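# Load two AA batteries into a remote control

## Task

Seat both AA batteries in the open battery compartment of the remote, each with correct polarity and pressed fully home against its spring; the remote itself may be repositioned.

## Robot and tools

Robot: two arms, left_arm and right_arm, each with a two-finger parallel gripper and a wrist camera. Fixed cameras: cam_head_left and cam_head_right (on a beam behind the arms), cam_high and cam_low; wrist cameras: cam_left_wrist and cam_right_wrist. All images are 672x504.

Frames. The scene frame has its origin at table-top height, midway between the two arm bases, a little behind the table's near edge; +z is up, +x points out over the table, and left_arm sits on the +y side (arm names do not match image left/right). Reported end_effector_position (metres) and end_effector_quat_wxyz are in the scene frame and can be off by a few centimetres. Each gripper's fingers point along its own +z and close along its own y; the reported point lies between the finger pads, just behind the tips. Motion offsets, however, are expressed along each arm's current Hand target axes, not the scene axes.

execute_actions(actions, cameras). actions is a list of actions; each action is a list of up to 15 rows, each row one 1/30 s step; a short action repeats its last row to fill 15 steps. Every row is one flat list of 14 numbers in [-1, 1] covering both arms: dx, dy, dz, rx, ry, rz, opening for left_arm, then the same seven for right_arm. The six pose numbers are an offset from that arm's Hand target as it stood when the action began, in the Hand target's own axes; all rows of one action are measured from that same start, but the next action starts from the new Hand target, so repeating an offset keeps moving. Scale: 1.0 equals 0.6 m of travel or 180 degrees of turn; rx, ry, rz form one rotation vector. Sending six zeros re-requests the current Hand target. Opening is absolute, not an offset: +1 fully open (about 87 mm between pads), +0.5 about 69 mm, 0 about 43 mm, -0.5 about 18 mm, -1 closed. A 0 in the opening slot is a real command, so resend the present opening to leave a gripper alone. An empty actions list returns pictures and full state. cameras takes names, ["all"], or []; an unknown name invalidates the call.

move(target, speed, blend, opening_speed, blocking, cameras). target is one 14-number row (same layout and scale as above) or a list of up to 15 such rows; every row is an offset from the Hand targets at the move's start, never from the previous row. The gripper travels a straight line; paths end together, take at least 0.5 s and are cut off at 10 s. speed is top speed in m/s, 0.002 to 2.9 (default 0.25), one value or one per target; rotation is capped at twice that in rad/s. blend (metres) rounds corners in a list; 0 means stop at each point. opening_speed (0.2 or more, per second on the -1..+1 scale) ramps the fingers. blocking=false returns after about 0.5 s while the move continues. Moves do not avoid obstacles or the other arm; faster moves lag, stray and strike harder, and a target set beyond a contact pushes harder. Avoid paths passing near an arm's own base. The result adds a move: line with the ending (done, off_target, moving, held, fault) and any limits (paced = pose clipped, held = steps withheld).

wait(seconds 0 to 10) lets time run with arms holding their commands. stop brakes a running move. zoom_image(camera, region [x0, y0, x1, y1] pixels, at most 504 by 504) enlarges part of the newest image from that camera. read_manual gives licence text only. finished_scene(scene) ends the current scene irreversibly; pass the current scene's number. The goal must hold with the robot released.

Results. Hand target is the last commanded pose after clipping; grippers often settle short of it, and only a new command (even all zeros) pursues it again. Orientation commands are clipped to within 40 degrees of the measured orientation each step. grip_measured reads the finger motor on the command scale (roughly 1 mm error); to hold a part, command about 0.04 below the reading at first contact. Joint torques include gravity, have offsets and noise; joints 1 to 3 wrap at ±28 N m. Joint velocities may read within noise. Tool commands shows current commands. Friction and weight can leave the gripper low, short, or tilted, especially far out; small moves may not happen or go sideways, so check position and tilt after each move and correct.

Avoid: dropping batteries or the remote, releasing moving parts, anything leaving the table, fast impacts, hard presses, contact between the two arms or grippers (including one gripper closing on the other's fingers), strain on wrist-camera cables, and touching the bar, plate and rail behind the table (up to about 3 cm high). Motors heat when holding loads, stretched out or pushing; MOTOR HOT appears at 75 °C, at 90 °C the arm folds and goes idle, at 100 °C it collapses. A loose object may occasionally be nudged by an outside push.

Each tool is called after ">>>" as name(argument=value, ...), one argument or row to a line, values as JSON.

## Session

>>> execute_actions(
  actions=[],
)

Scene clock: 0.00 s.
left_arm: end_effector_position=(+0.3749, +0.3005, +0.0375) grip_measured=+0.993 end_effector_quat_wxyz=(+0.547, -0.069, +0.830, +0.086) | right_arm: end_effector_position=(+0.3796, -0.3352, +0.0562) grip_measured=+0.981 end_effector_quat_wxyz=(+0.563, +0.135, +0.810, -0.087)
Joint positions: left_arm=[-0.039 1.601 0.369 0.821 -0.246 -0.027 0.997] | right_arm=[0.023 1.568 0.393 0.774 0.331 0.108 0.991]
Joint velocities: within noise
Joint torques (N m): no reading
Motor temperatures (°C): left_arm=[27 34 29 29 27 30 30] | right_arm=[29 29 27 29 29 26 27]
Heat: left arm: 34 °C; right arm: 29 °C.
Hand target: left_arm +0.3772, +0.3002, +0.0408; +0.551, -0.070, +0.828, +0.085 | right_arm +0.3843, -0.3342, +0.0636; +0.573, +0.135, +0.804, -0.084
Tool commands: left_gripper/opening=+1.0 right_gripper/opening=+1.0
camera_calibration:
cam_left_wrist: T_world_to_cam=[[0.230863, -0.970581, -0.0683755, 0.207295], [-0.935102, -0.201908, -0.291233, 0.443447], [0.26886, 0.131173, -0.954205, 0.0358697], [0, 0, 0, 1]] pos_world=[0.357168, 0.286027, 0.177548]
cam_right_wrist: T_world_to_cam=[[-0.324438, -0.945745, -0.0174916, -0.194309], [-0.892926, 0.312316, -0.324257, 0.481699], [0.312128, -0.0895827, -0.945807, 0.0539995], [0, 0, 0, 1]] pos_world=[0.350225, -0.329372, 0.203869]

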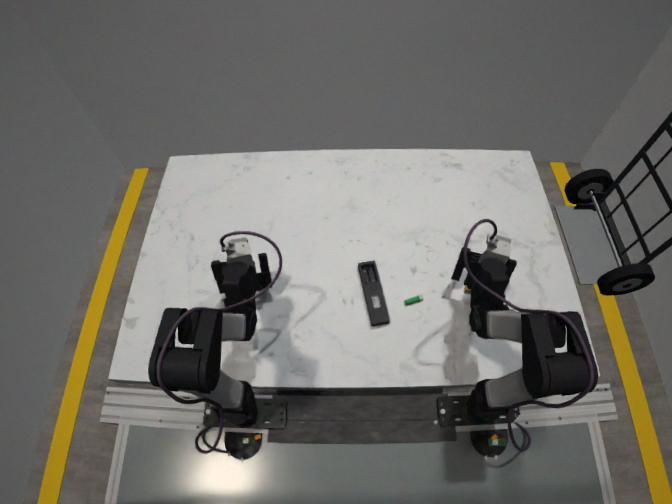

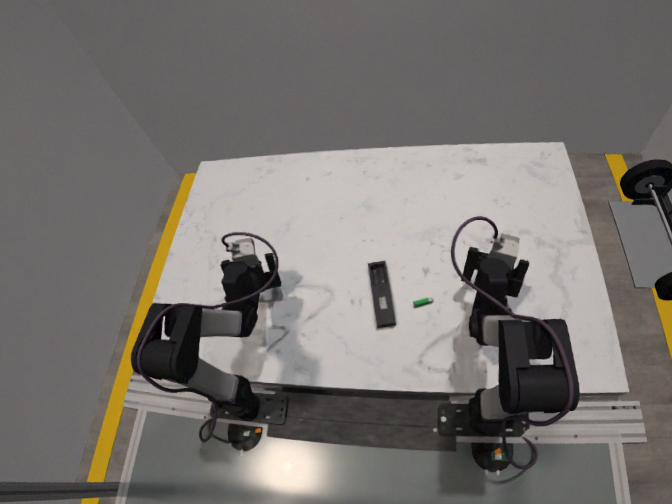

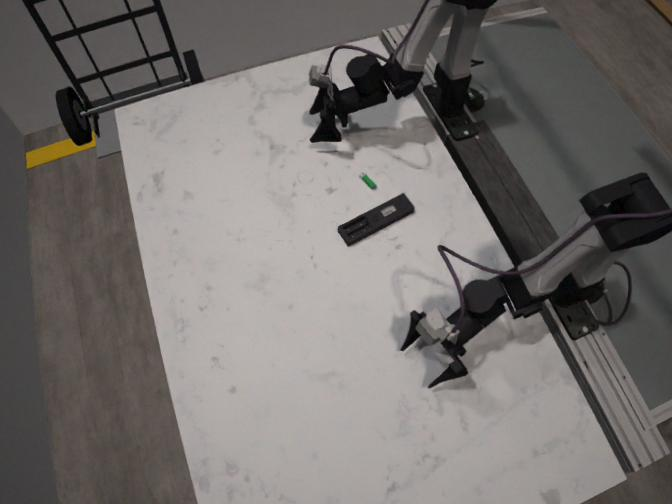

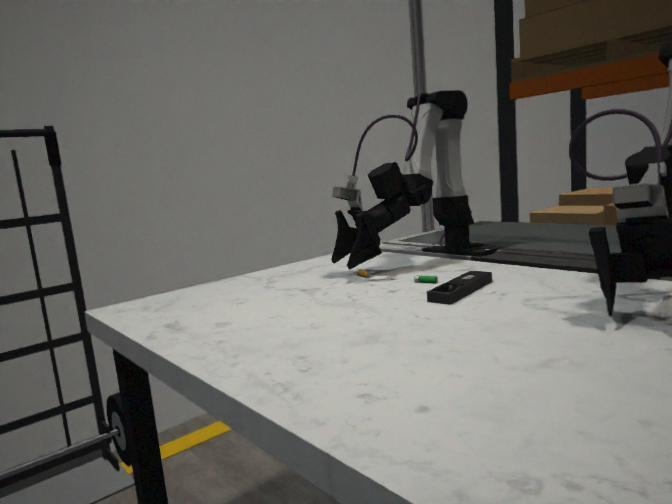

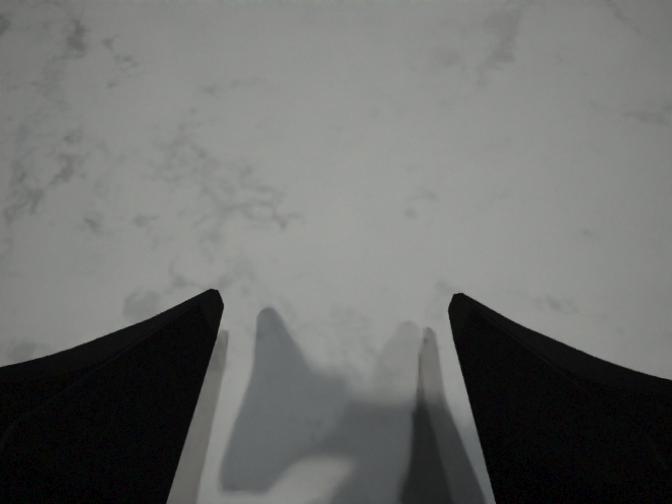

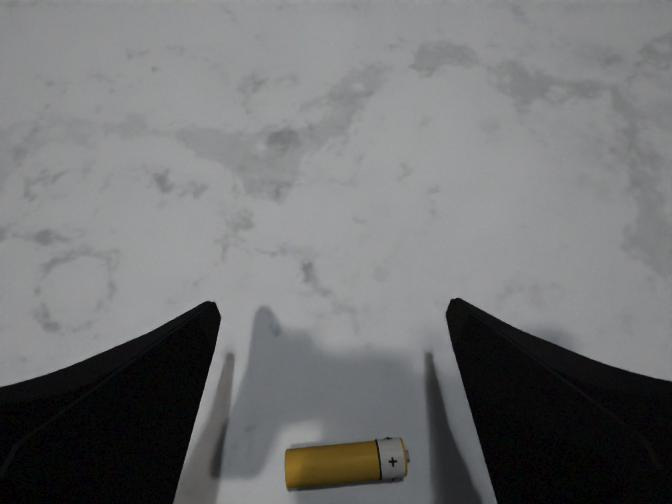

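>>> zoom_image(
  camera="cam_high",
  region=[320, 150, 440, 260],
)

>>> zoom_image(
  camera="cam_head_left",
  region=[340, 250, 440, 335],
)

>>> zoom_image(
  camera="cam_low",
  region=[340, 250, 500, 310],
)

Scaled by 4.200 from the camera's 672x504 image, which has a finer 960x720 frame.

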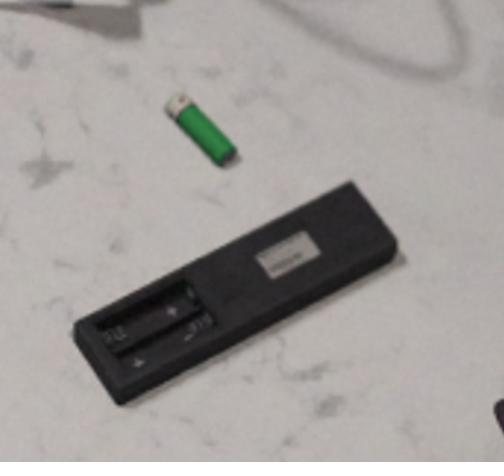

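Scaled by 5.040 from the camera's 672x504 image, which has a finer 960x720 frame.

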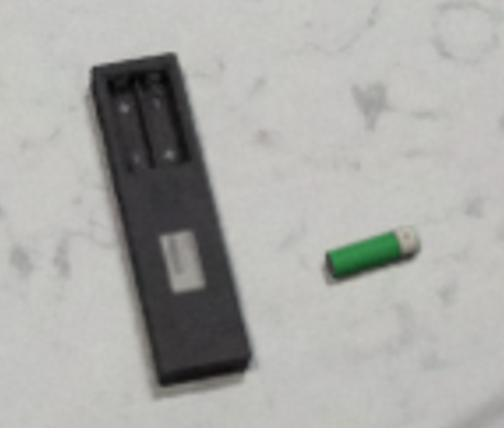

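Scaled by 3.150 from the camera's 672x504 image, which has a finer 960x720 frame.

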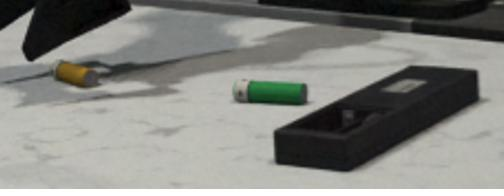

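>>> move(
  target=[0,0,0,0,0,0,1,-0.072,0.392,-0.206,-0.057,0.391,-0.092,1],
  cameras=["all"],
)

Scene clock: 10.47 s.
left_arm: end_effector_position=(+0.3749, +0.3005, +0.0375) grip_measured=+0.993 end_effector_quat_wxyz=(+0.547, -0.069, +0.830, +0.086) | right_arm: end_effector_position=(+0.3583, -0.0884, +0.1453) grip_measured=+0.981 end_effector_quat_wxyz=(+0.039, +0.001, +0.999, +0.012)
Joint positions: left_arm=[-0.039 1.601 0.369 0.821 -0.246 -0.027 0.997] | right_arm=[0.485 2.302 2.325 -1.557 0.027 0.487 0.991]
Joint torques (N m): left_arm=[0.14 -5.27 5.64 2.28 -0.04 -0.12] | right_arm=[0.23 -12.07 9.63 0.34 -0.18 0.15]
Heat: left arm: 35 °C; right arm: 32 °C.
Hand target: left_arm +0.3772, +0.3002, +0.0408; +0.551, -0.070, +0.828, +0.085 | right_arm +0.3602, -0.0803, +0.1497; -0.001, +0.000, +1.000, +0.000
Off the commanded pose: left_arm 0.004 m, 0 deg | right_arm 0.009 m, 5 deg.
joint sent to its limit (right arm) — joint 4 (wrist pitch), lower limit. The joint targets are off in orientation, not in position.
move: off_target (right_arm)
camera_calibration:
cam_left_wrist: T_world_to_cam=[[0.230863, -0.970581, -0.0683755, 0.207295], [-0.935102, -0.201908, -0.291233, 0.443447], [0.26886, 0.131173, -0.954205, 0.0358697], [0, 0, 0, 1]] pos_world=[0.357168, 0.286027, 0.177548]
cam_right_wrist: T_world_to_cam=[[-0.0106392, -0.999763, -0.018993, -0.0832766], [-0.692866, -0.00632464, 0.721039, 0.162689], [-0.720988, 0.0208309, -0.692634, 0.510179], [0, 0, 0, 1]] pos_world=[0.479669, -0.0928554, 0.234481]

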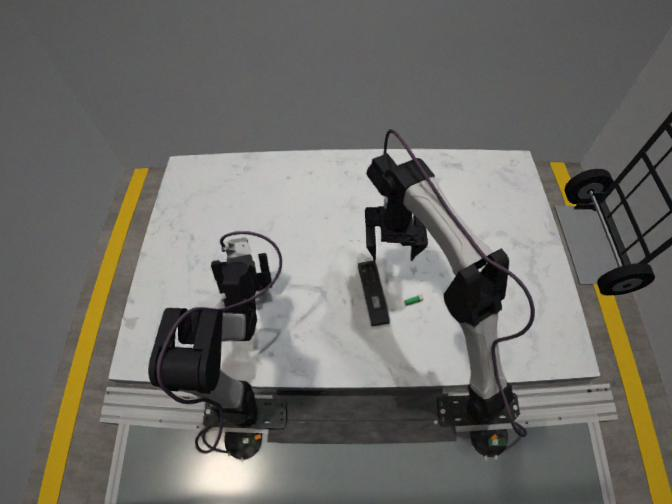

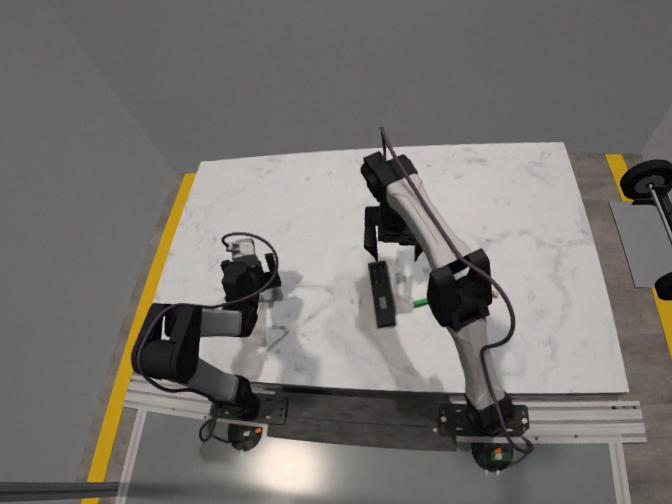

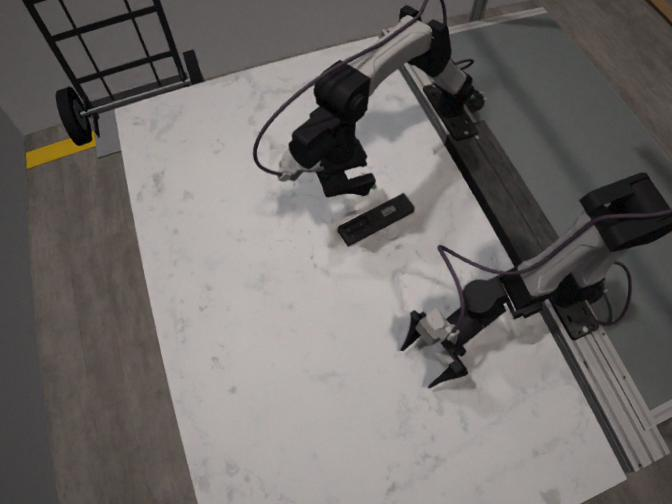

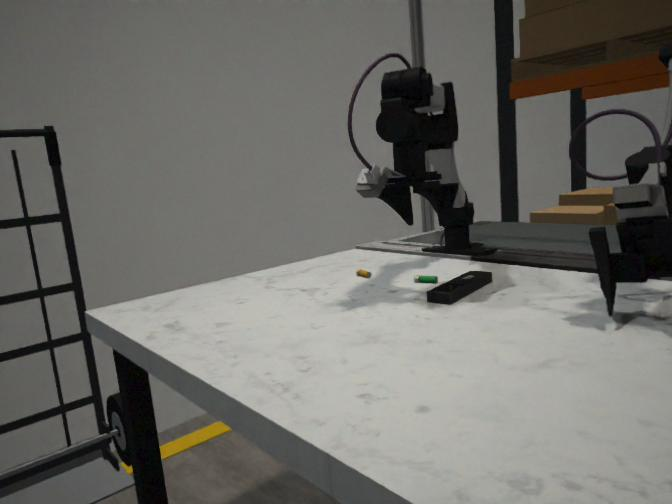

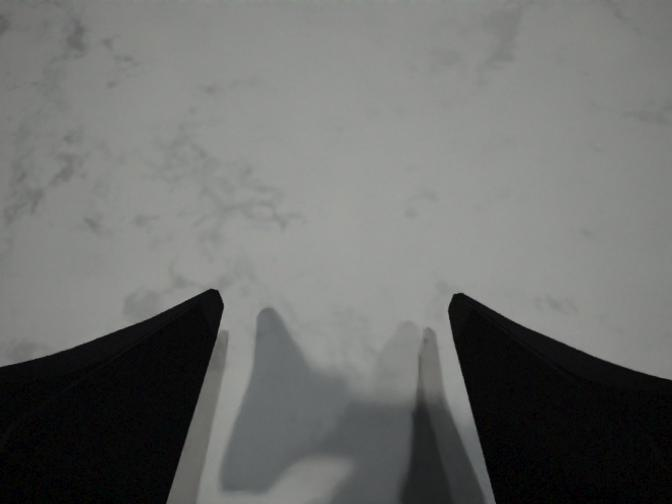

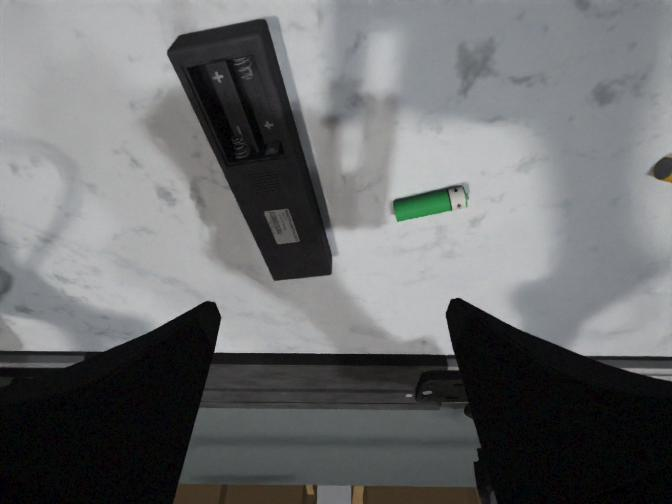

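>>> zoom_image(
  camera="cam_right_wrist",
  region=[150, 0, 350, 180],
)

Scaled by 2.520 from the camera's 672x504 image, which has a finer 960x720 frame.

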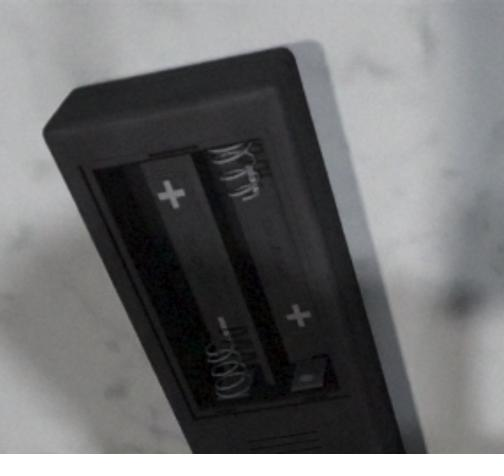

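>>> move(
  target=[0,0,0,0,0,0,1,0.108,-0.117,0.083,0,0,0.411,1],
  cameras=["cam_right_wrist"],
)

Scene clock: 23.40 s.
left_arm: end_effector_position=(+0.3749, +0.3005, +0.0375) grip_measured=+0.993 end_effector_quat_wxyz=(+0.547, -0.069, +0.830, +0.086) | right_arm: end_effector_position=(+0.2932, -0.1513, +0.0934) grip_measured=+0.981 end_effector_quat_wxyz=(-0.007, +0.596, +0.803, -0.018)
Joint positions: left_arm=[-0.039 1.601 0.369 0.821 -0.246 -0.027 0.997] | right_arm=[0.336 1.84 1.435 -1.243 0.026 1.615 0.991]
Joint torques (N m): left_arm=[0.16 -5.26 5.64 2.28 -0.04 -0.13] | right_arm=[-0.43 -11.73 5.42 0.22 -0.07 0.09]
Motor temperatures (°C): left_arm=[27 36 30 36 27 30 30] | right_arm=[29 36 32 31 29 26 27]
Heat: left arm: 36 °C; right arm: 36 °C.
Hand target: left_arm +0.3772, +0.3002, +0.0408; +0.551, -0.070, +0.828, +0.085 | right_arm +0.2954, -0.1505, +0.1002; -0.001, +0.602, +0.799, -0.001
Off the commanded pose: left_arm 0.004 m, 0 deg | right_arm 0.007 m, 2 deg.
move: done
camera_calibration:
cam_right_wrist: T_world_to_cam=[[-0.95868, -0.281251, 0.0427913, 0.233103], [-0.149732, 0.62673, 0.764716, 0.0871303], [-0.241896, 0.72671, -0.642945, 0.390243], [0, 0, 0, 1]] pos_world=[0.330916, -0.27264, 0.1743]
Images, in order (width x height): cam_right_wrist 672x504.

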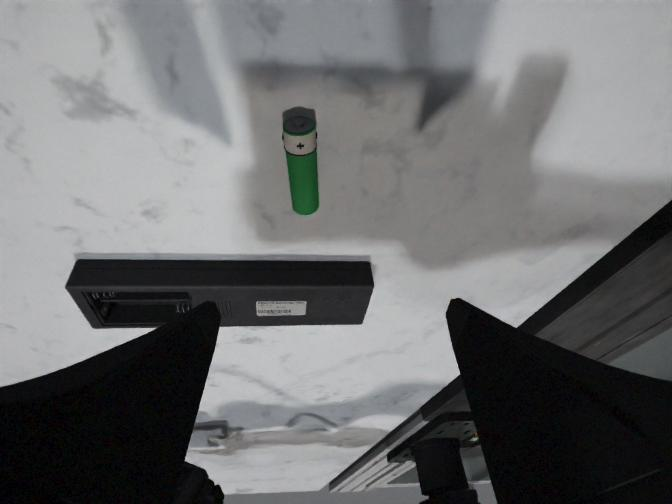

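>>> move(
  target=[0,0,0,0,0,0,1,-0.0065,0.0187,0.105,0,0,0,0.1],
  cameras=["cam_right_wrist"],
)

Scene clock: 27.57 s.
left_arm: end_effector_position=(+0.3749, +0.3005, +0.0375) grip_measured=+0.993 end_effector_quat_wxyz=(+0.547, -0.069, +0.830, +0.086) | right_arm: end_effector_position=(+0.3054, -0.1516, +0.0396) grip_measured=+0.100 end_effector_quat_wxyz=(+0.001, +0.602, +0.799, -0.006)
Joint positions: left_arm=[-0.039 1.601 0.369 0.821 -0.246 -0.027 0.997] | right_arm=[0.32 1.899 1.291 -1.011 0.026 1.613 0.55]
Joint torques (N m): left_arm=[0.16 -5.27 5.64 2.28 -0.04 -0.12] | right_arm=[-0.5 -8.81 5.46 0.29 -0.02 -0.02]
Heat: left arm: 37 °C; right arm: 36 °C.
Hand target: left_arm +0.3772, +0.3002, +0.0408; +0.551, -0.070, +0.828, +0.085 | right_arm +0.3069, -0.1511, +0.0371; -0.001, +0.602, +0.799, -0.001
Off the commanded pose: left_arm 0.004 m, 0 deg | right_arm 0.003 m, 1 deg.
move: done
camera_calibration:
cam_right_wrist: T_world_to_cam=[[-0.96356, -0.267157, 0.0133685, 0.251759], [-0.161614, 0.621264, 0.766754, 0.132962], [-0.213149, 0.736653, -0.641802, 0.351486], [0, 0, 0, 1]] pos_world=[0.338992, -0.274269, 0.12027]
Images, in order (width x height): cam_right_wrist 672x504.

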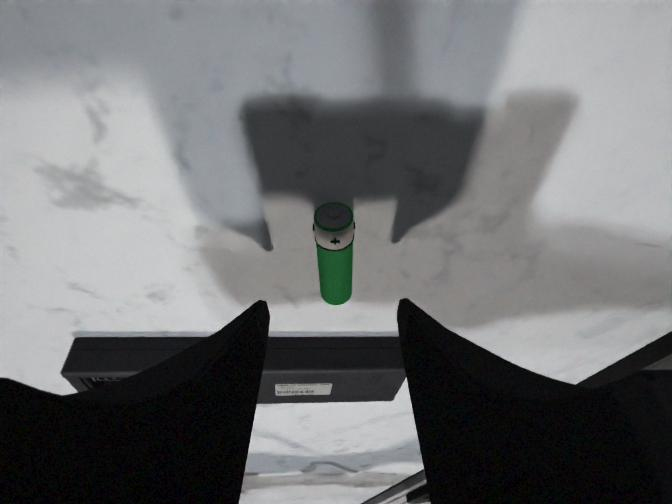

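>>> move(
  target=[0,0,0,0,0,0,1,0,0,0.042,0,0,0,0.1],
  cameras=["cam_right_wrist"],
  speed=0.08,
)

Scene clock: 29.53 s.
left_arm: end_effector_position=(+0.3749, +0.3005, +0.0375) grip_measured=+0.993 end_effector_quat_wxyz=(+0.547, -0.069, +0.830, +0.086) | right_arm: end_effector_position=(+0.3063, -0.1508, +0.0159) grip_measured=+0.100 end_effector_quat_wxyz=(+0.002, +0.601, +0.799, -0.004)
Joint positions: left_arm=[-0.039 1.601 0.369 0.821 -0.246 -0.027 0.997] | right_arm=[0.32 1.931 1.233 -0.916 0.026 1.612 0.55]
Joint torques (N m): left_arm=[0.14 -5.26 5.64 2.28 -0.04 -0.12] | right_arm=[-0.61 -8.32 5.08 0.31 -0.05 -0.01]
Heat: left arm: 37 °C; right arm: 36 °C.
Hand target: left_arm +0.3772, +0.3002, +0.0408; +0.551, -0.070, +0.828, +0.085 | right_arm +0.3069, -0.1511, +0.0119; -0.001, +0.602, +0.799, -0.001
Off the commanded pose: left_arm 0.004 m, 0 deg | right_arm 0.004 m, 1 deg.
move: done
camera_calibration:
cam_right_wrist: T_world_to_cam=[[-0.963353, -0.268116, 0.0080893, 0.253003], [-0.166056, 0.619788, 0.766999, 0.151883], [-0.210659, 0.737548, -0.641597, 0.335265], [0, 0, 0, 1]] pos_world=[0.339579, -0.273575, 0.0965639]
Images, in order (width x height): cam_right_wrist 672x504.

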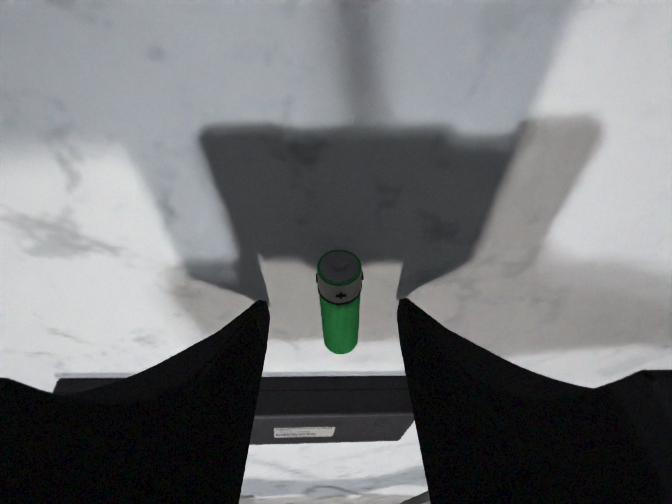

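>>> move(
  target=[
    [0,0,0,0,0,0,1,0.002,0.004,0.008,0,0,0,0.1],
    [0,0,0,0,0,0,1,0.002,0.004,0.008,0,0,0,-0.68],
  ],
  cameras=["cam_right_wrist"],
  speed=0.05,
  opening_speed=0.5,
)

Scene clock: 32.83 s.
left_arm: end_effector_position=(+0.3749, +0.3005, +0.0375) grip_measured=+0.993 end_effector_quat_wxyz=(+0.547, -0.069, +0.830, +0.086) | right_arm: end_effector_position=(+0.3101, -0.1495, +0.0125) grip_measured=-0.607 end_effector_quat_wxyz=(+0.005, +0.602, +0.799, +0.000)
Joint positions: left_arm=[-0.039 1.601 0.369 0.821 -0.246 -0.027 0.997] | right_arm=[0.32 1.942 1.233 -0.895 0.026 1.612 0.197]
Joint torques (N m): left_arm=[0.14 -5.27 5.64 2.28 -0.04 -0.13] | right_arm=[-0.49 -8.17 5.18 0.3 -0.04 0.04]
Heat: left arm: 38 °C; right arm: 36 °C.
Hand target: left_arm +0.3772, +0.3002, +0.0408; +0.551, -0.070, +0.828, +0.085 | right_arm +0.3089, -0.1493, +0.0072; -0.001, +0.602, +0.799, -0.001
Off the commanded pose: left_arm 0.004 m, 0 deg | right_arm 0.005 m, 1 deg.
move: done
camera_calibration:
cam_right_wrist: T_world_to_cam=[[-0.963432, -0.267951, -0.00143582, 0.257241], [-0.172889, 0.617519, 0.76732, 0.156179], [-0.204717, 0.739508, -0.641263, 0.331258], [0, 0, 0, 1]] pos_world=[0.34265, -0.272484, 0.0929537]
Images, in order (width x height): cam_right_wrist 672x504.

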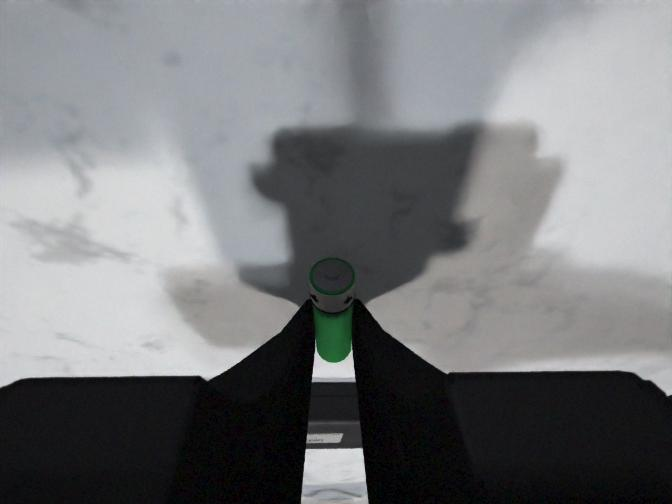

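>>> move(
  target=[
    [0,0,0,0,0,0,1,0,0,-0.1,0,0,0,-0.68],
    [0,0,0,0,0,0,1,0.039,0.167,-0.22,0,0,-0.456,-0.68],
  ],
  cameras=["all"],
  blend=0.03,
)

Scene clock: 38.03 s.
left_arm: end_effector_position=(+0.3749, +0.3005, +0.0375) grip_measured=+0.993 end_effector_quat_wxyz=(+0.547, -0.069, +0.830, +0.086) | right_arm: end_effector_position=(+0.3971, -0.1075, +0.1363) grip_measured=-0.607 end_effector_quat_wxyz=(+0.061, -0.059, +0.996, +0.016)
Joint positions: left_arm=[-0.039 1.601 0.369 0.821 -0.246 -0.027 0.997] | right_arm=[0.421 2.409 2.479 -1.557 0.026 0.301 0.197]
Joint torques (N m): left_arm=[0.14 -5.27 5.64 2.28 -0.04 -0.13] | right_arm=[0.58 -12.52 9.8 0.41 -0.15 -0.03]
Heat: left arm: 38 °C; right arm: 37 °C.
Hand target: left_arm +0.3772, +0.3002, +0.0408; +0.551, -0.070, +0.828, +0.085 | right_arm +0.3991, -0.0992, +0.1390; -0.001, -0.070, +0.998, +0.000
Off the commanded pose: left_arm 0.004 m, 0 deg | right_arm 0.009 m, 7 deg.
joint sent to its limit (right arm) — joint 4 (wrist pitch), lower limit. The joint targets are off in orientation, not in position.
move: off_target (right_arm)
camera_calibration:
cam_left_wrist: T_world_to_cam=[[0.230863, -0.970581, -0.0683755, 0.207295], [-0.935102, -0.201908, -0.291233, 0.443447], [0.26886, 0.131173, -0.954205, 0.0358697], [0, 0, 0, 1]] pos_world=[0.357168, 0.286027, 0.177548]
cam_right_wrist: T_world_to_cam=[[0.110653, -0.993633, -0.0211957, -0.149385], [-0.71898, -0.0947547, 0.688541, 0.201256], [-0.686166, -0.0609498, -0.724887, 0.514018], [0, 0, 0, 1]] pos_world=[0.513931, -0.0980348, 0.230866]

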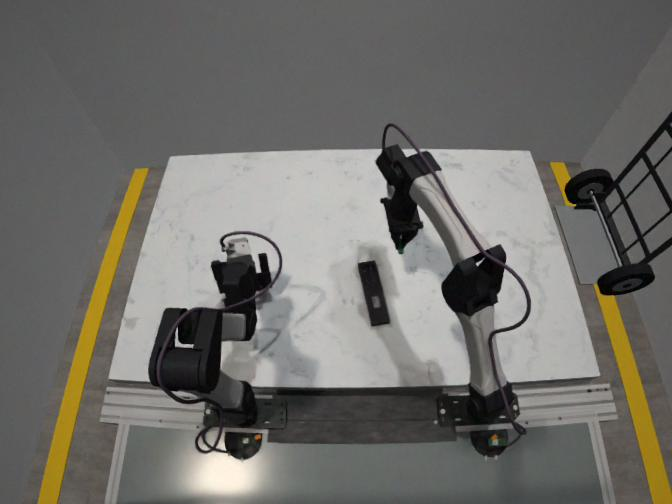

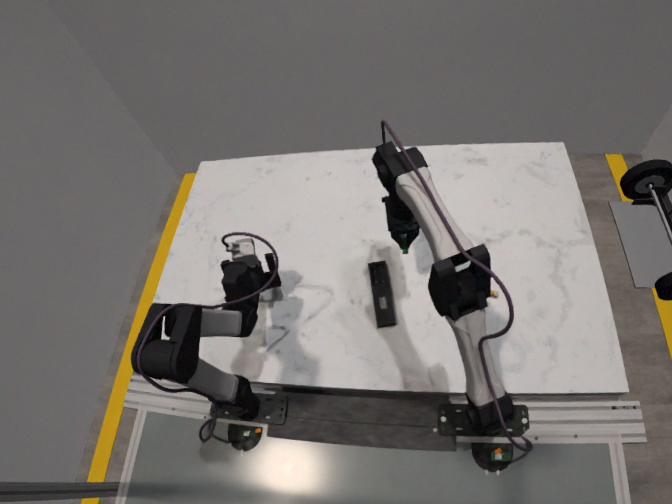

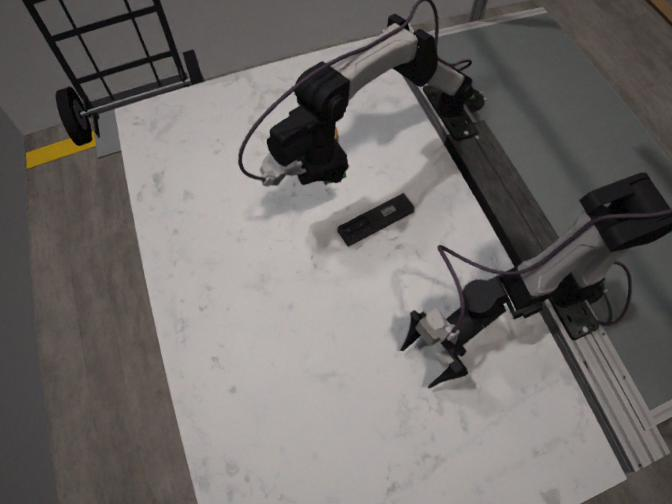

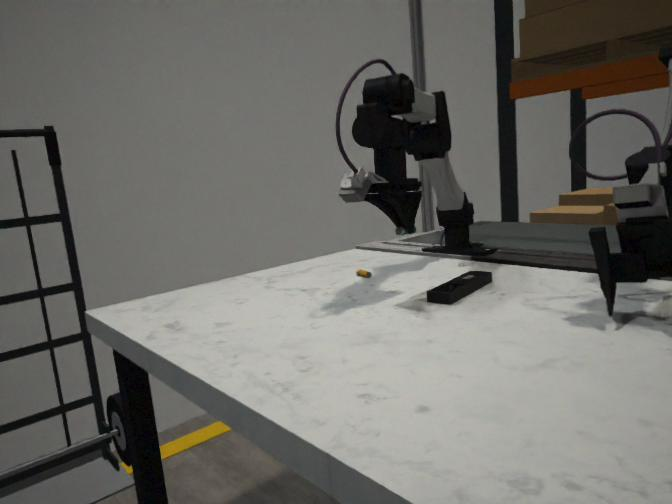

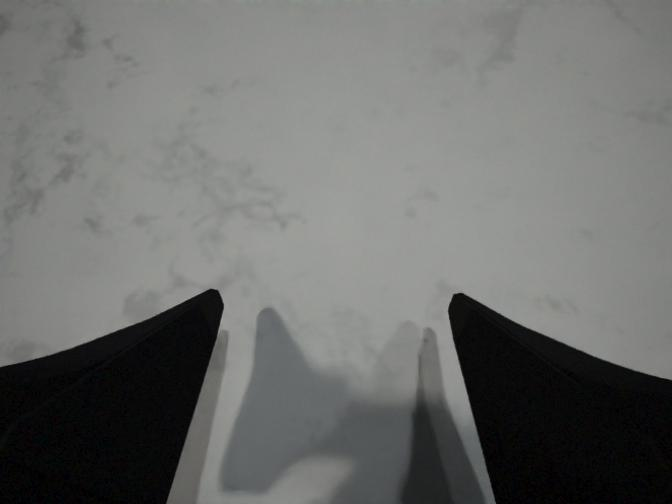

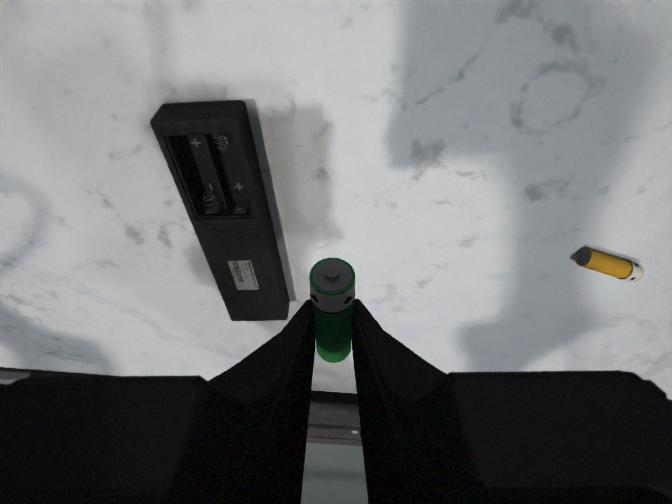

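>>> move(
  target=[-0.01,-0.514,-0.453,0.0206,0.0979,-0.0113,1,0,0,0,0,0,0,-0.68],
  cameras=["all"],
)

Scene clock: 44.27 s.
left_arm: end_effector_position=(+0.1982, -0.0542, +0.1275) grip_measured=+0.993 end_effector_quat_wxyz=(+0.423, -0.072, +0.902, +0.042) | right_arm: end_effector_position=(+0.3971, -0.1076, +0.1363) grip_measured=-0.607 end_effector_quat_wxyz=(+0.061, -0.059, +0.996, +0.016)
Joint positions: left_arm=[-1.324 1.872 1.518 -1.123 -0.873 -1.424 0.997] | right_arm=[0.421 2.409 2.479 -1.557 0.026 0.3 0.197]
Joint torques (N m): left_arm=[0.38 -7.06 8.84 0.45 -0.46 -0.23] | right_arm=[0.77 -12.51 9.69 0.39 -0.17 -0.03]
Heat: left arm: 38 °C; right arm: 39 °C.
Hand target: left_arm +0.1994, -0.0598, +0.1295; +0.421, -0.079, +0.903, +0.037 | right_arm +0.3991, -0.0992, +0.1390; -0.001, -0.070, +0.998, +0.000
Off the commanded pose: left_arm 0.006 m, 1 deg | right_arm 0.009 m, 7 deg.
joint sent to its limit (right arm) — joint 4 (wrist pitch), lower limit. The joint targets are off in orientation, not in position.
move: off_target (right_arm)
camera_calibration:
cam_left_wrist: T_world_to_cam=[[0.185909, -0.982321, -0.0220064, -0.0877316], [-0.982559, -0.185952, -0.0000656739, 0.205919], [-0.00402762, 0.0216348, -0.999758, 0.269686], [0, 0, 0, 1]] pos_world=[0.219724, -0.0537241, 0.267703]
cam_right_wrist: T_world_to_cam=[[0.111358, -0.993555, -0.0211532, -0.149649], [-0.718942, -0.0952381, 0.688514, 0.201206], [-0.686091, -0.0614636, -0.724914, 0.513942], [0, 0, 0, 1]] pos_world=[0.513931, -0.0979333, 0.230866]

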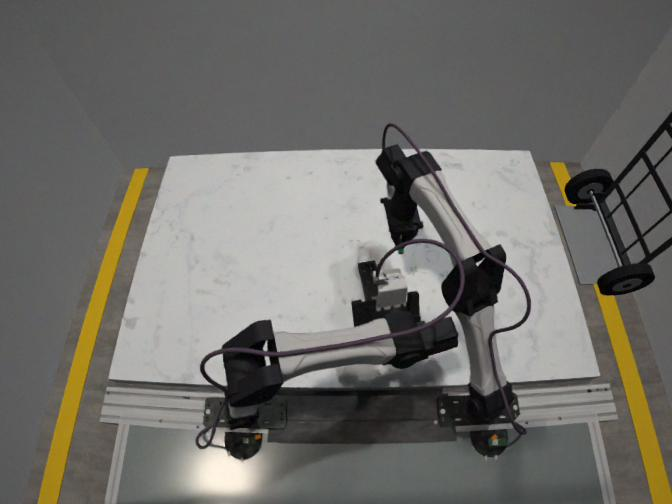

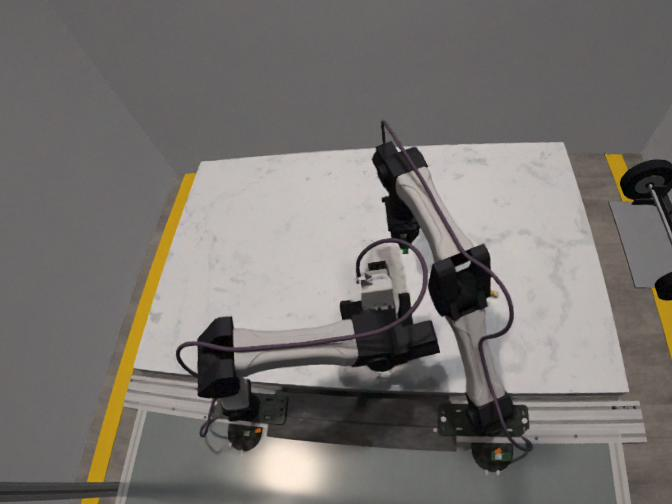

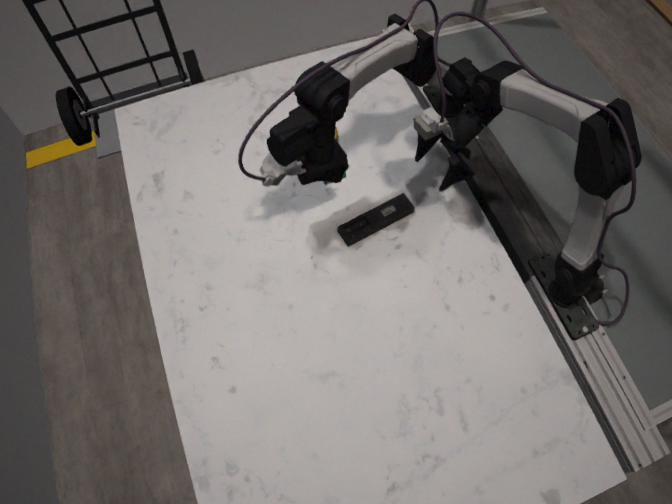

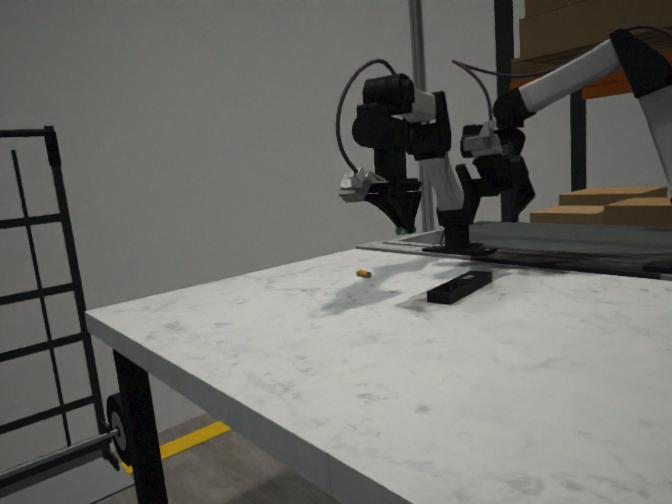

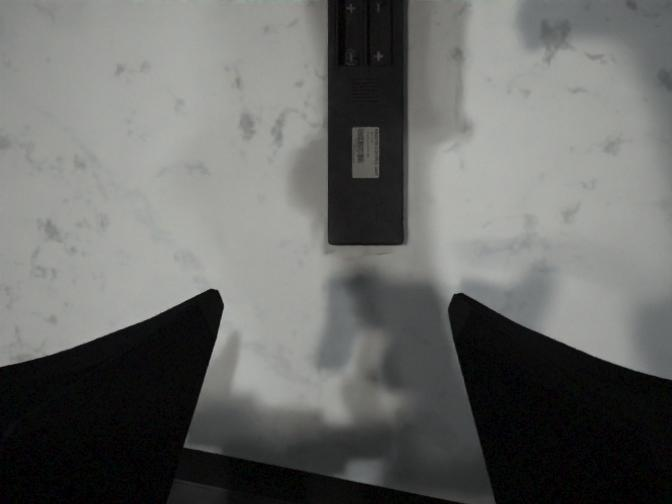

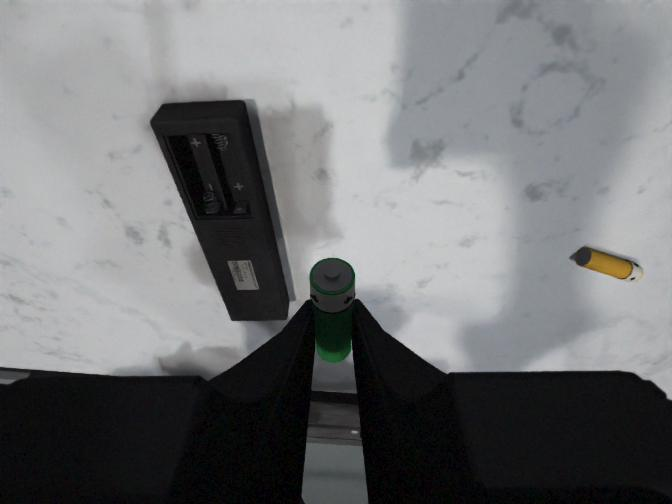

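>>> move(
  target=[
    [0.034,-0.027,0.09,0,0,0,1,0,0,0,0,0,0,-0.68],
    [0.07,-0.027,0.165,0,0,0,1,0,0,0,0,0,0,-0.68],
  ],
  cameras=["cam_left_wrist","cam_low"],
  speed=0.12,
)

Scene clock: 47.00 s.
left_arm: end_effector_position=(+0.2051, -0.0586, +0.1207) grip_measured=+0.993 end_effector_quat_wxyz=(+0.423, -0.078, +0.902, +0.040) | right_arm: end_effector_position=(+0.3971, -0.1076, +0.1363) grip_measured=-0.607 end_effector_quat_wxyz=(+0.061, -0.059, +0.996, +0.016)
Joint positions: left_arm=[-1.308 1.893 1.518 -1.086 -0.872 -1.414 0.997] | right_arm=[0.421 2.409 2.479 -1.557 0.026 0.3 0.197]
Joint torques (N m): left_arm=[-0.13 -8.92 6.28 0.54 -0.53 -0.13] | right_arm=[0.64 -12.59 9.68 0.41 -0.14 -0.07]
Heat: left arm: 37 °C; right arm: 40 °C.
Hand target: left_arm +0.2039, -0.0586, +0.1218; +0.423, -0.077, +0.902, +0.039 (not the last commanded pose) | right_arm +0.3991, -0.0992, +0.1390; -0.001, -0.070, +0.998, +0.000
Off the commanded pose: left_arm 0.098 m, 0 deg | right_arm 0.009 m, 7 deg.
joint sent to its limit (right arm) — joint 4 (wrist pitch), lower limit. The joint targets are off in orientation, not in position.
move: held (left_arm; a check stopped the path), off_target (right_arm); path passed 0 of 2 targets; limits=held
pose unreachable (left arm): on one or more control steps of this call, first in action 0 (counted from 0), this arm could not follow its commanded pose, so it was not sent that pose on those steps. It may still have moved: this result reports where it is.
cause: moving toward the commanded pose would bring a part of the arm too close to another arm (this arm's wrist (the part past joint 4) and the right arm's forearm (the part past joint 3), at the place that arm is still heading or pushing toward).
camera_calibration:
cam_left_wrist: T_world_to_cam=[[0.194385, -0.980824, -0.0140972, -0.0960153], [-0.980921, -0.194407, 0.000172389, 0.211127], [-0.00290967, 0.0137947, -0.999901, 0.262318], [0, 0, 0, 1]] pos_world=[0.226526, -0.0567482, 0.260902]
Images, in order (width x height): cam_low 672x504, cam_left_wrist 672x504.

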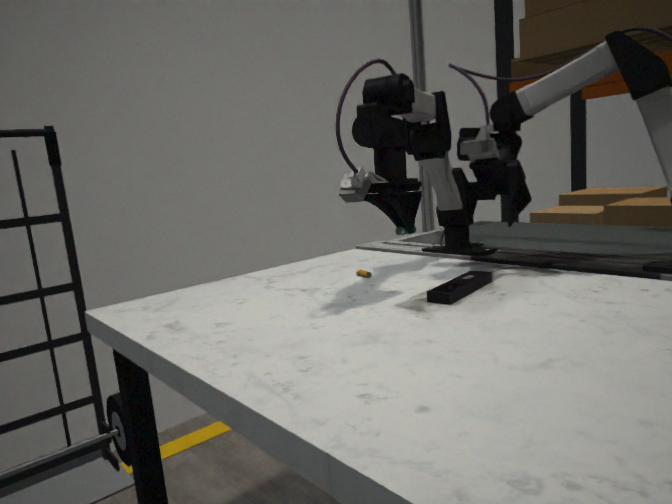

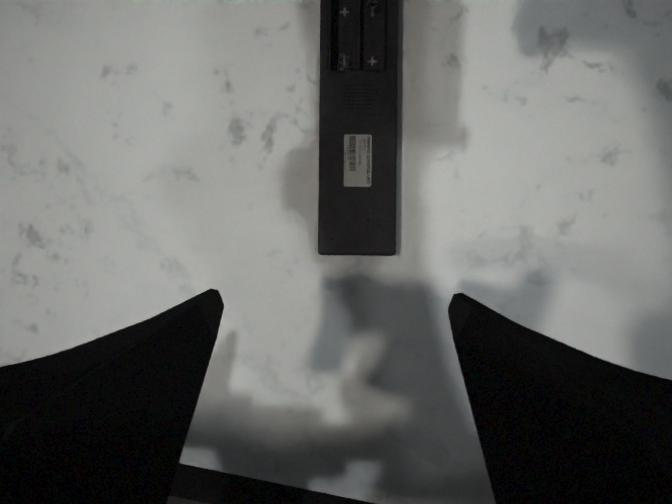

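>>> move(
  target=[0,0,0,0,0,0,1,0.037,-0.264,0,0,0,0,-0.68],
)

>>> move(
  target=[
    [0.041,-0.022,0.088,0,0,0,1,0,0,0,0,0,0,-0.68],
    [0.074,-0.022,0.16,0,0,0,1,0,0,0,0,0,0,-0.68],
  ],
  cameras=["cam_left_wrist","cam_low","cam_high"],
  speed=0.12,
)

Scene clock: 50.23 s.
left_arm: end_effector_position=(+0.2051, -0.0586, +0.1207) grip_measured=+0.993 end_effector_quat_wxyz=(+0.423, -0.078, +0.902, +0.040) | right_arm: end_effector_position=(+0.4027, -0.2607, +0.1243) grip_measured=-0.607 end_effector_quat_wxyz=(+0.007, -0.063, +0.998, +0.003)
Joint positions: left_arm=[-1.308 1.893 1.518 -1.086 -0.872 -1.414 0.997] | right_arm=[0.093 2.335 2.301 -1.557 0.02 -0.032 0.197]
Joint torques (N m): left_arm=[-0.12 -8.92 6.32 0.53 -0.53 -0.13] | right_arm=[0.4 -17.44 5.38 0.25 0.02 -0.02]
Motor temperatures (°C): left_arm=[27 38 32 36 27 30 30] | right_arm=[29 42 33 30 29 26 28]
Heat: left arm: 38 °C; right arm: 42 °C.
Hand target: left_arm +0.2039, -0.0586, +0.1218; +0.423, -0.077, +0.902, +0.039 | right_arm +0.3993, -0.2591, +0.1389; -0.001, -0.070, +0.998, +0.000
Off the commanded pose: left_arm 0.002 m, 0 deg | right_arm 0.015 m, 1 deg.
joint sent to its limit (right arm) — joint 4 (wrist pitch), lower limit. The joint targets are off in orientation, not in position.
move: off_target (right_arm)

Scene clock: 52.53 s.
left_arm: end_effector_position=(+0.2514, -0.0656, +0.0331) grip_measured=+0.993 end_effector_quat_wxyz=(+0.427, -0.080, +0.900, +0.035) | right_arm: end_effector_position=(+0.4027, -0.2607, +0.1243) grip_measured=-0.607 end_effector_quat_wxyz=(+0.007, -0.063, +0.998, +0.003)
Joint positions: left_arm=[-1.199 2.026 1.33 -0.623 -0.858 -1.246 0.997] | right_arm=[0.093 2.335 2.301 -1.557 0.02 -0.032 0.197]
Joint torques (N m): left_arm=[0.5 -8.65 5.03 0.97 -0.44 -0.03] | right_arm=[0.61 -17.35 5.46 0.22 0.02 -0.04]
Heat: left arm: 38 °C; right arm: 43 °C.
Hand target: left_arm +0.2509, -0.0632, +0.0261; +0.423, -0.077, +0.902, +0.039 | right_arm +0.3993, -0.2591, +0.1389; -0.001, -0.070, +0.998, +0.000
Off the commanded pose: left_arm 0.007 m, 1 deg | right_arm 0.015 m, 1 deg.
joint sent to its limit (right arm) — joint 4 (wrist pitch), lower limit. The joint targets are off in orientation, not in position.
move: off_target (right_arm)
camera_calibration:
cam_left_wrist: T_world_to_cam=[[0.194855, -0.980831, -0.00116209, -0.113676], [-0.980803, -0.19484, -0.00797103, 0.255424], [0.00759182, 0.00269298, -0.999968, 0.171609], [0, 0, 0, 1]] pos_world=[0.271368, -0.0621922, 0.173507]
Images, in order (width x height): cam_high 672x504, cam_low 672x504, cam_left_wrist 672x504.

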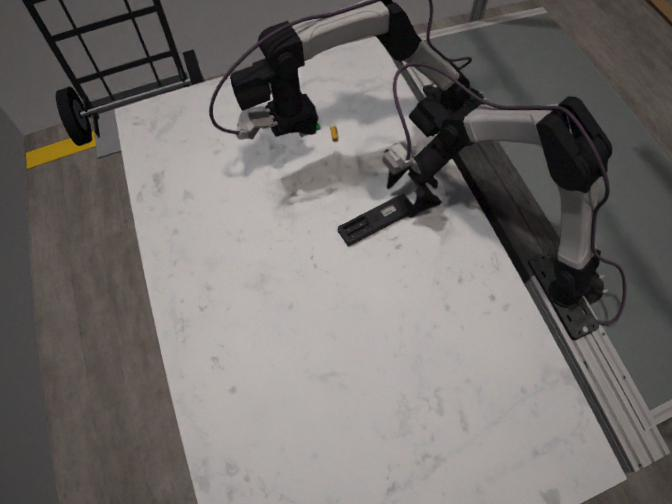

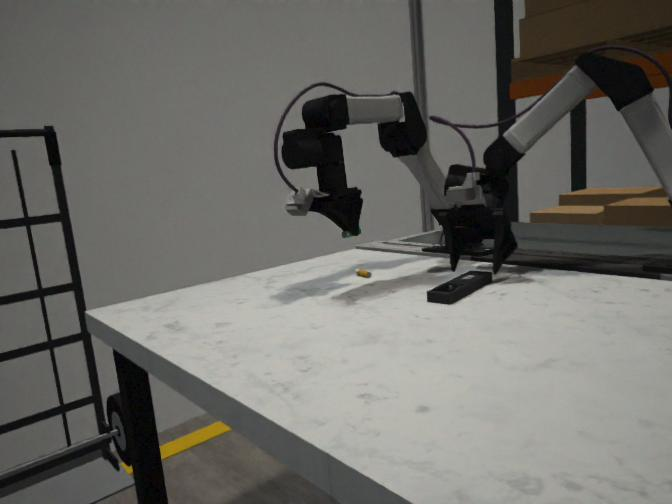

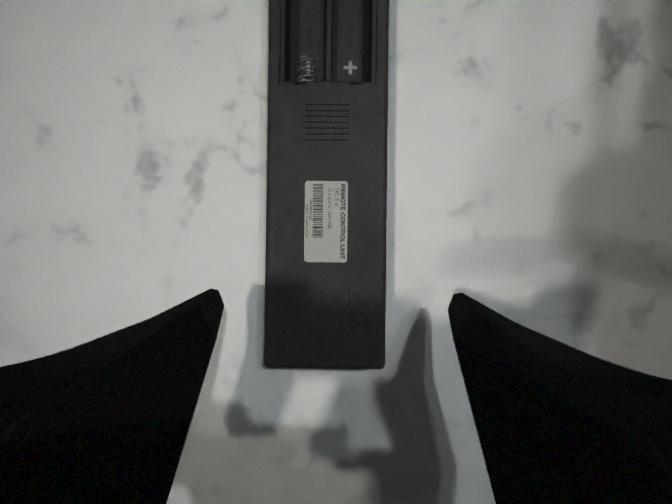

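>>> move(
  target=[
    [0.0123,0.006,0.032,0,0,0,1,0,0,0,0,0,0,-0.68],
    [0.0123,0.006,0.032,0,0,0,-0.2,0,0,0,0,0,0,-0.68],
  ],
  cameras=["cam_left_wrist","cam_low"],
  speed=0.06,
  opening_speed=0.6,
)

Scene clock: 56.80 s.
left_arm: end_effector_position=(+0.2606, -0.0617, +0.0169) grip_measured=+0.074 end_effector_quat_wxyz=(+0.428, -0.081, +0.900, +0.032) | right_arm: end_effector_position=(+0.4027, -0.2607, +0.1243) grip_measured=-0.607 end_effector_quat_wxyz=(+0.007, -0.063, +0.998, +0.003)
Joint positions: left_arm=[-1.172 2.045 1.281 -0.52 -0.851 -1.205 0.537] | right_arm=[0.093 2.335 2.301 -1.557 0.02 -0.032 0.197]
Joint torques (N m): left_arm=[0.66 -8.32 4.81 1.06 -0.43 -0.06] | right_arm=[0.65 -17.32 5.41 0.25 0.04 -0.03]
Heat: left arm: 39 °C; right arm: 44 °C.
Hand target: left_arm +0.2603, -0.0578, +0.0083; +0.423, -0.077, +0.902, +0.039 | right_arm +0.3993, -0.2591, +0.1389; -0.001, -0.070, +0.998, +0.000
Off the commanded pose: left_arm 0.010 m, 1 deg | right_arm 0.015 m, 1 deg.
joint sent to its limit (right arm) — joint 4 (wrist pitch), lower limit. The joint targets are off in orientation, not in position.
move: off_target (right_arm)
camera_calibration:
cam_left_wrist: T_world_to_cam=[[0.193002, -0.981192, 0.00353678, -0.111276], [-0.981151, -0.193026, -0.00917768, 0.265297], [0.00968776, -0.00169881, -0.999952, 0.154487], [0, 0, 0, 1]] pos_world=[0.280277, -0.0577114, 0.157307]
Images, in order (width x height): cam_low 672x504, cam_left_wrist 672x504.

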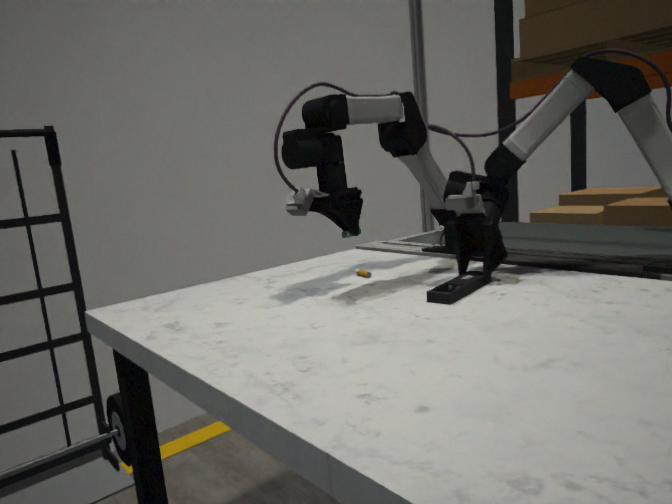

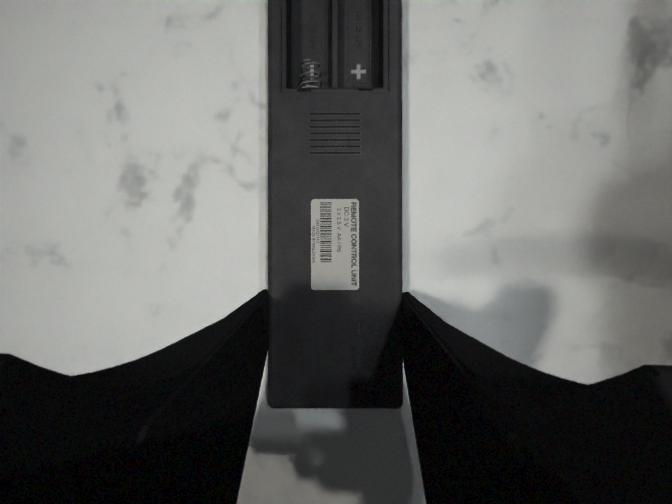

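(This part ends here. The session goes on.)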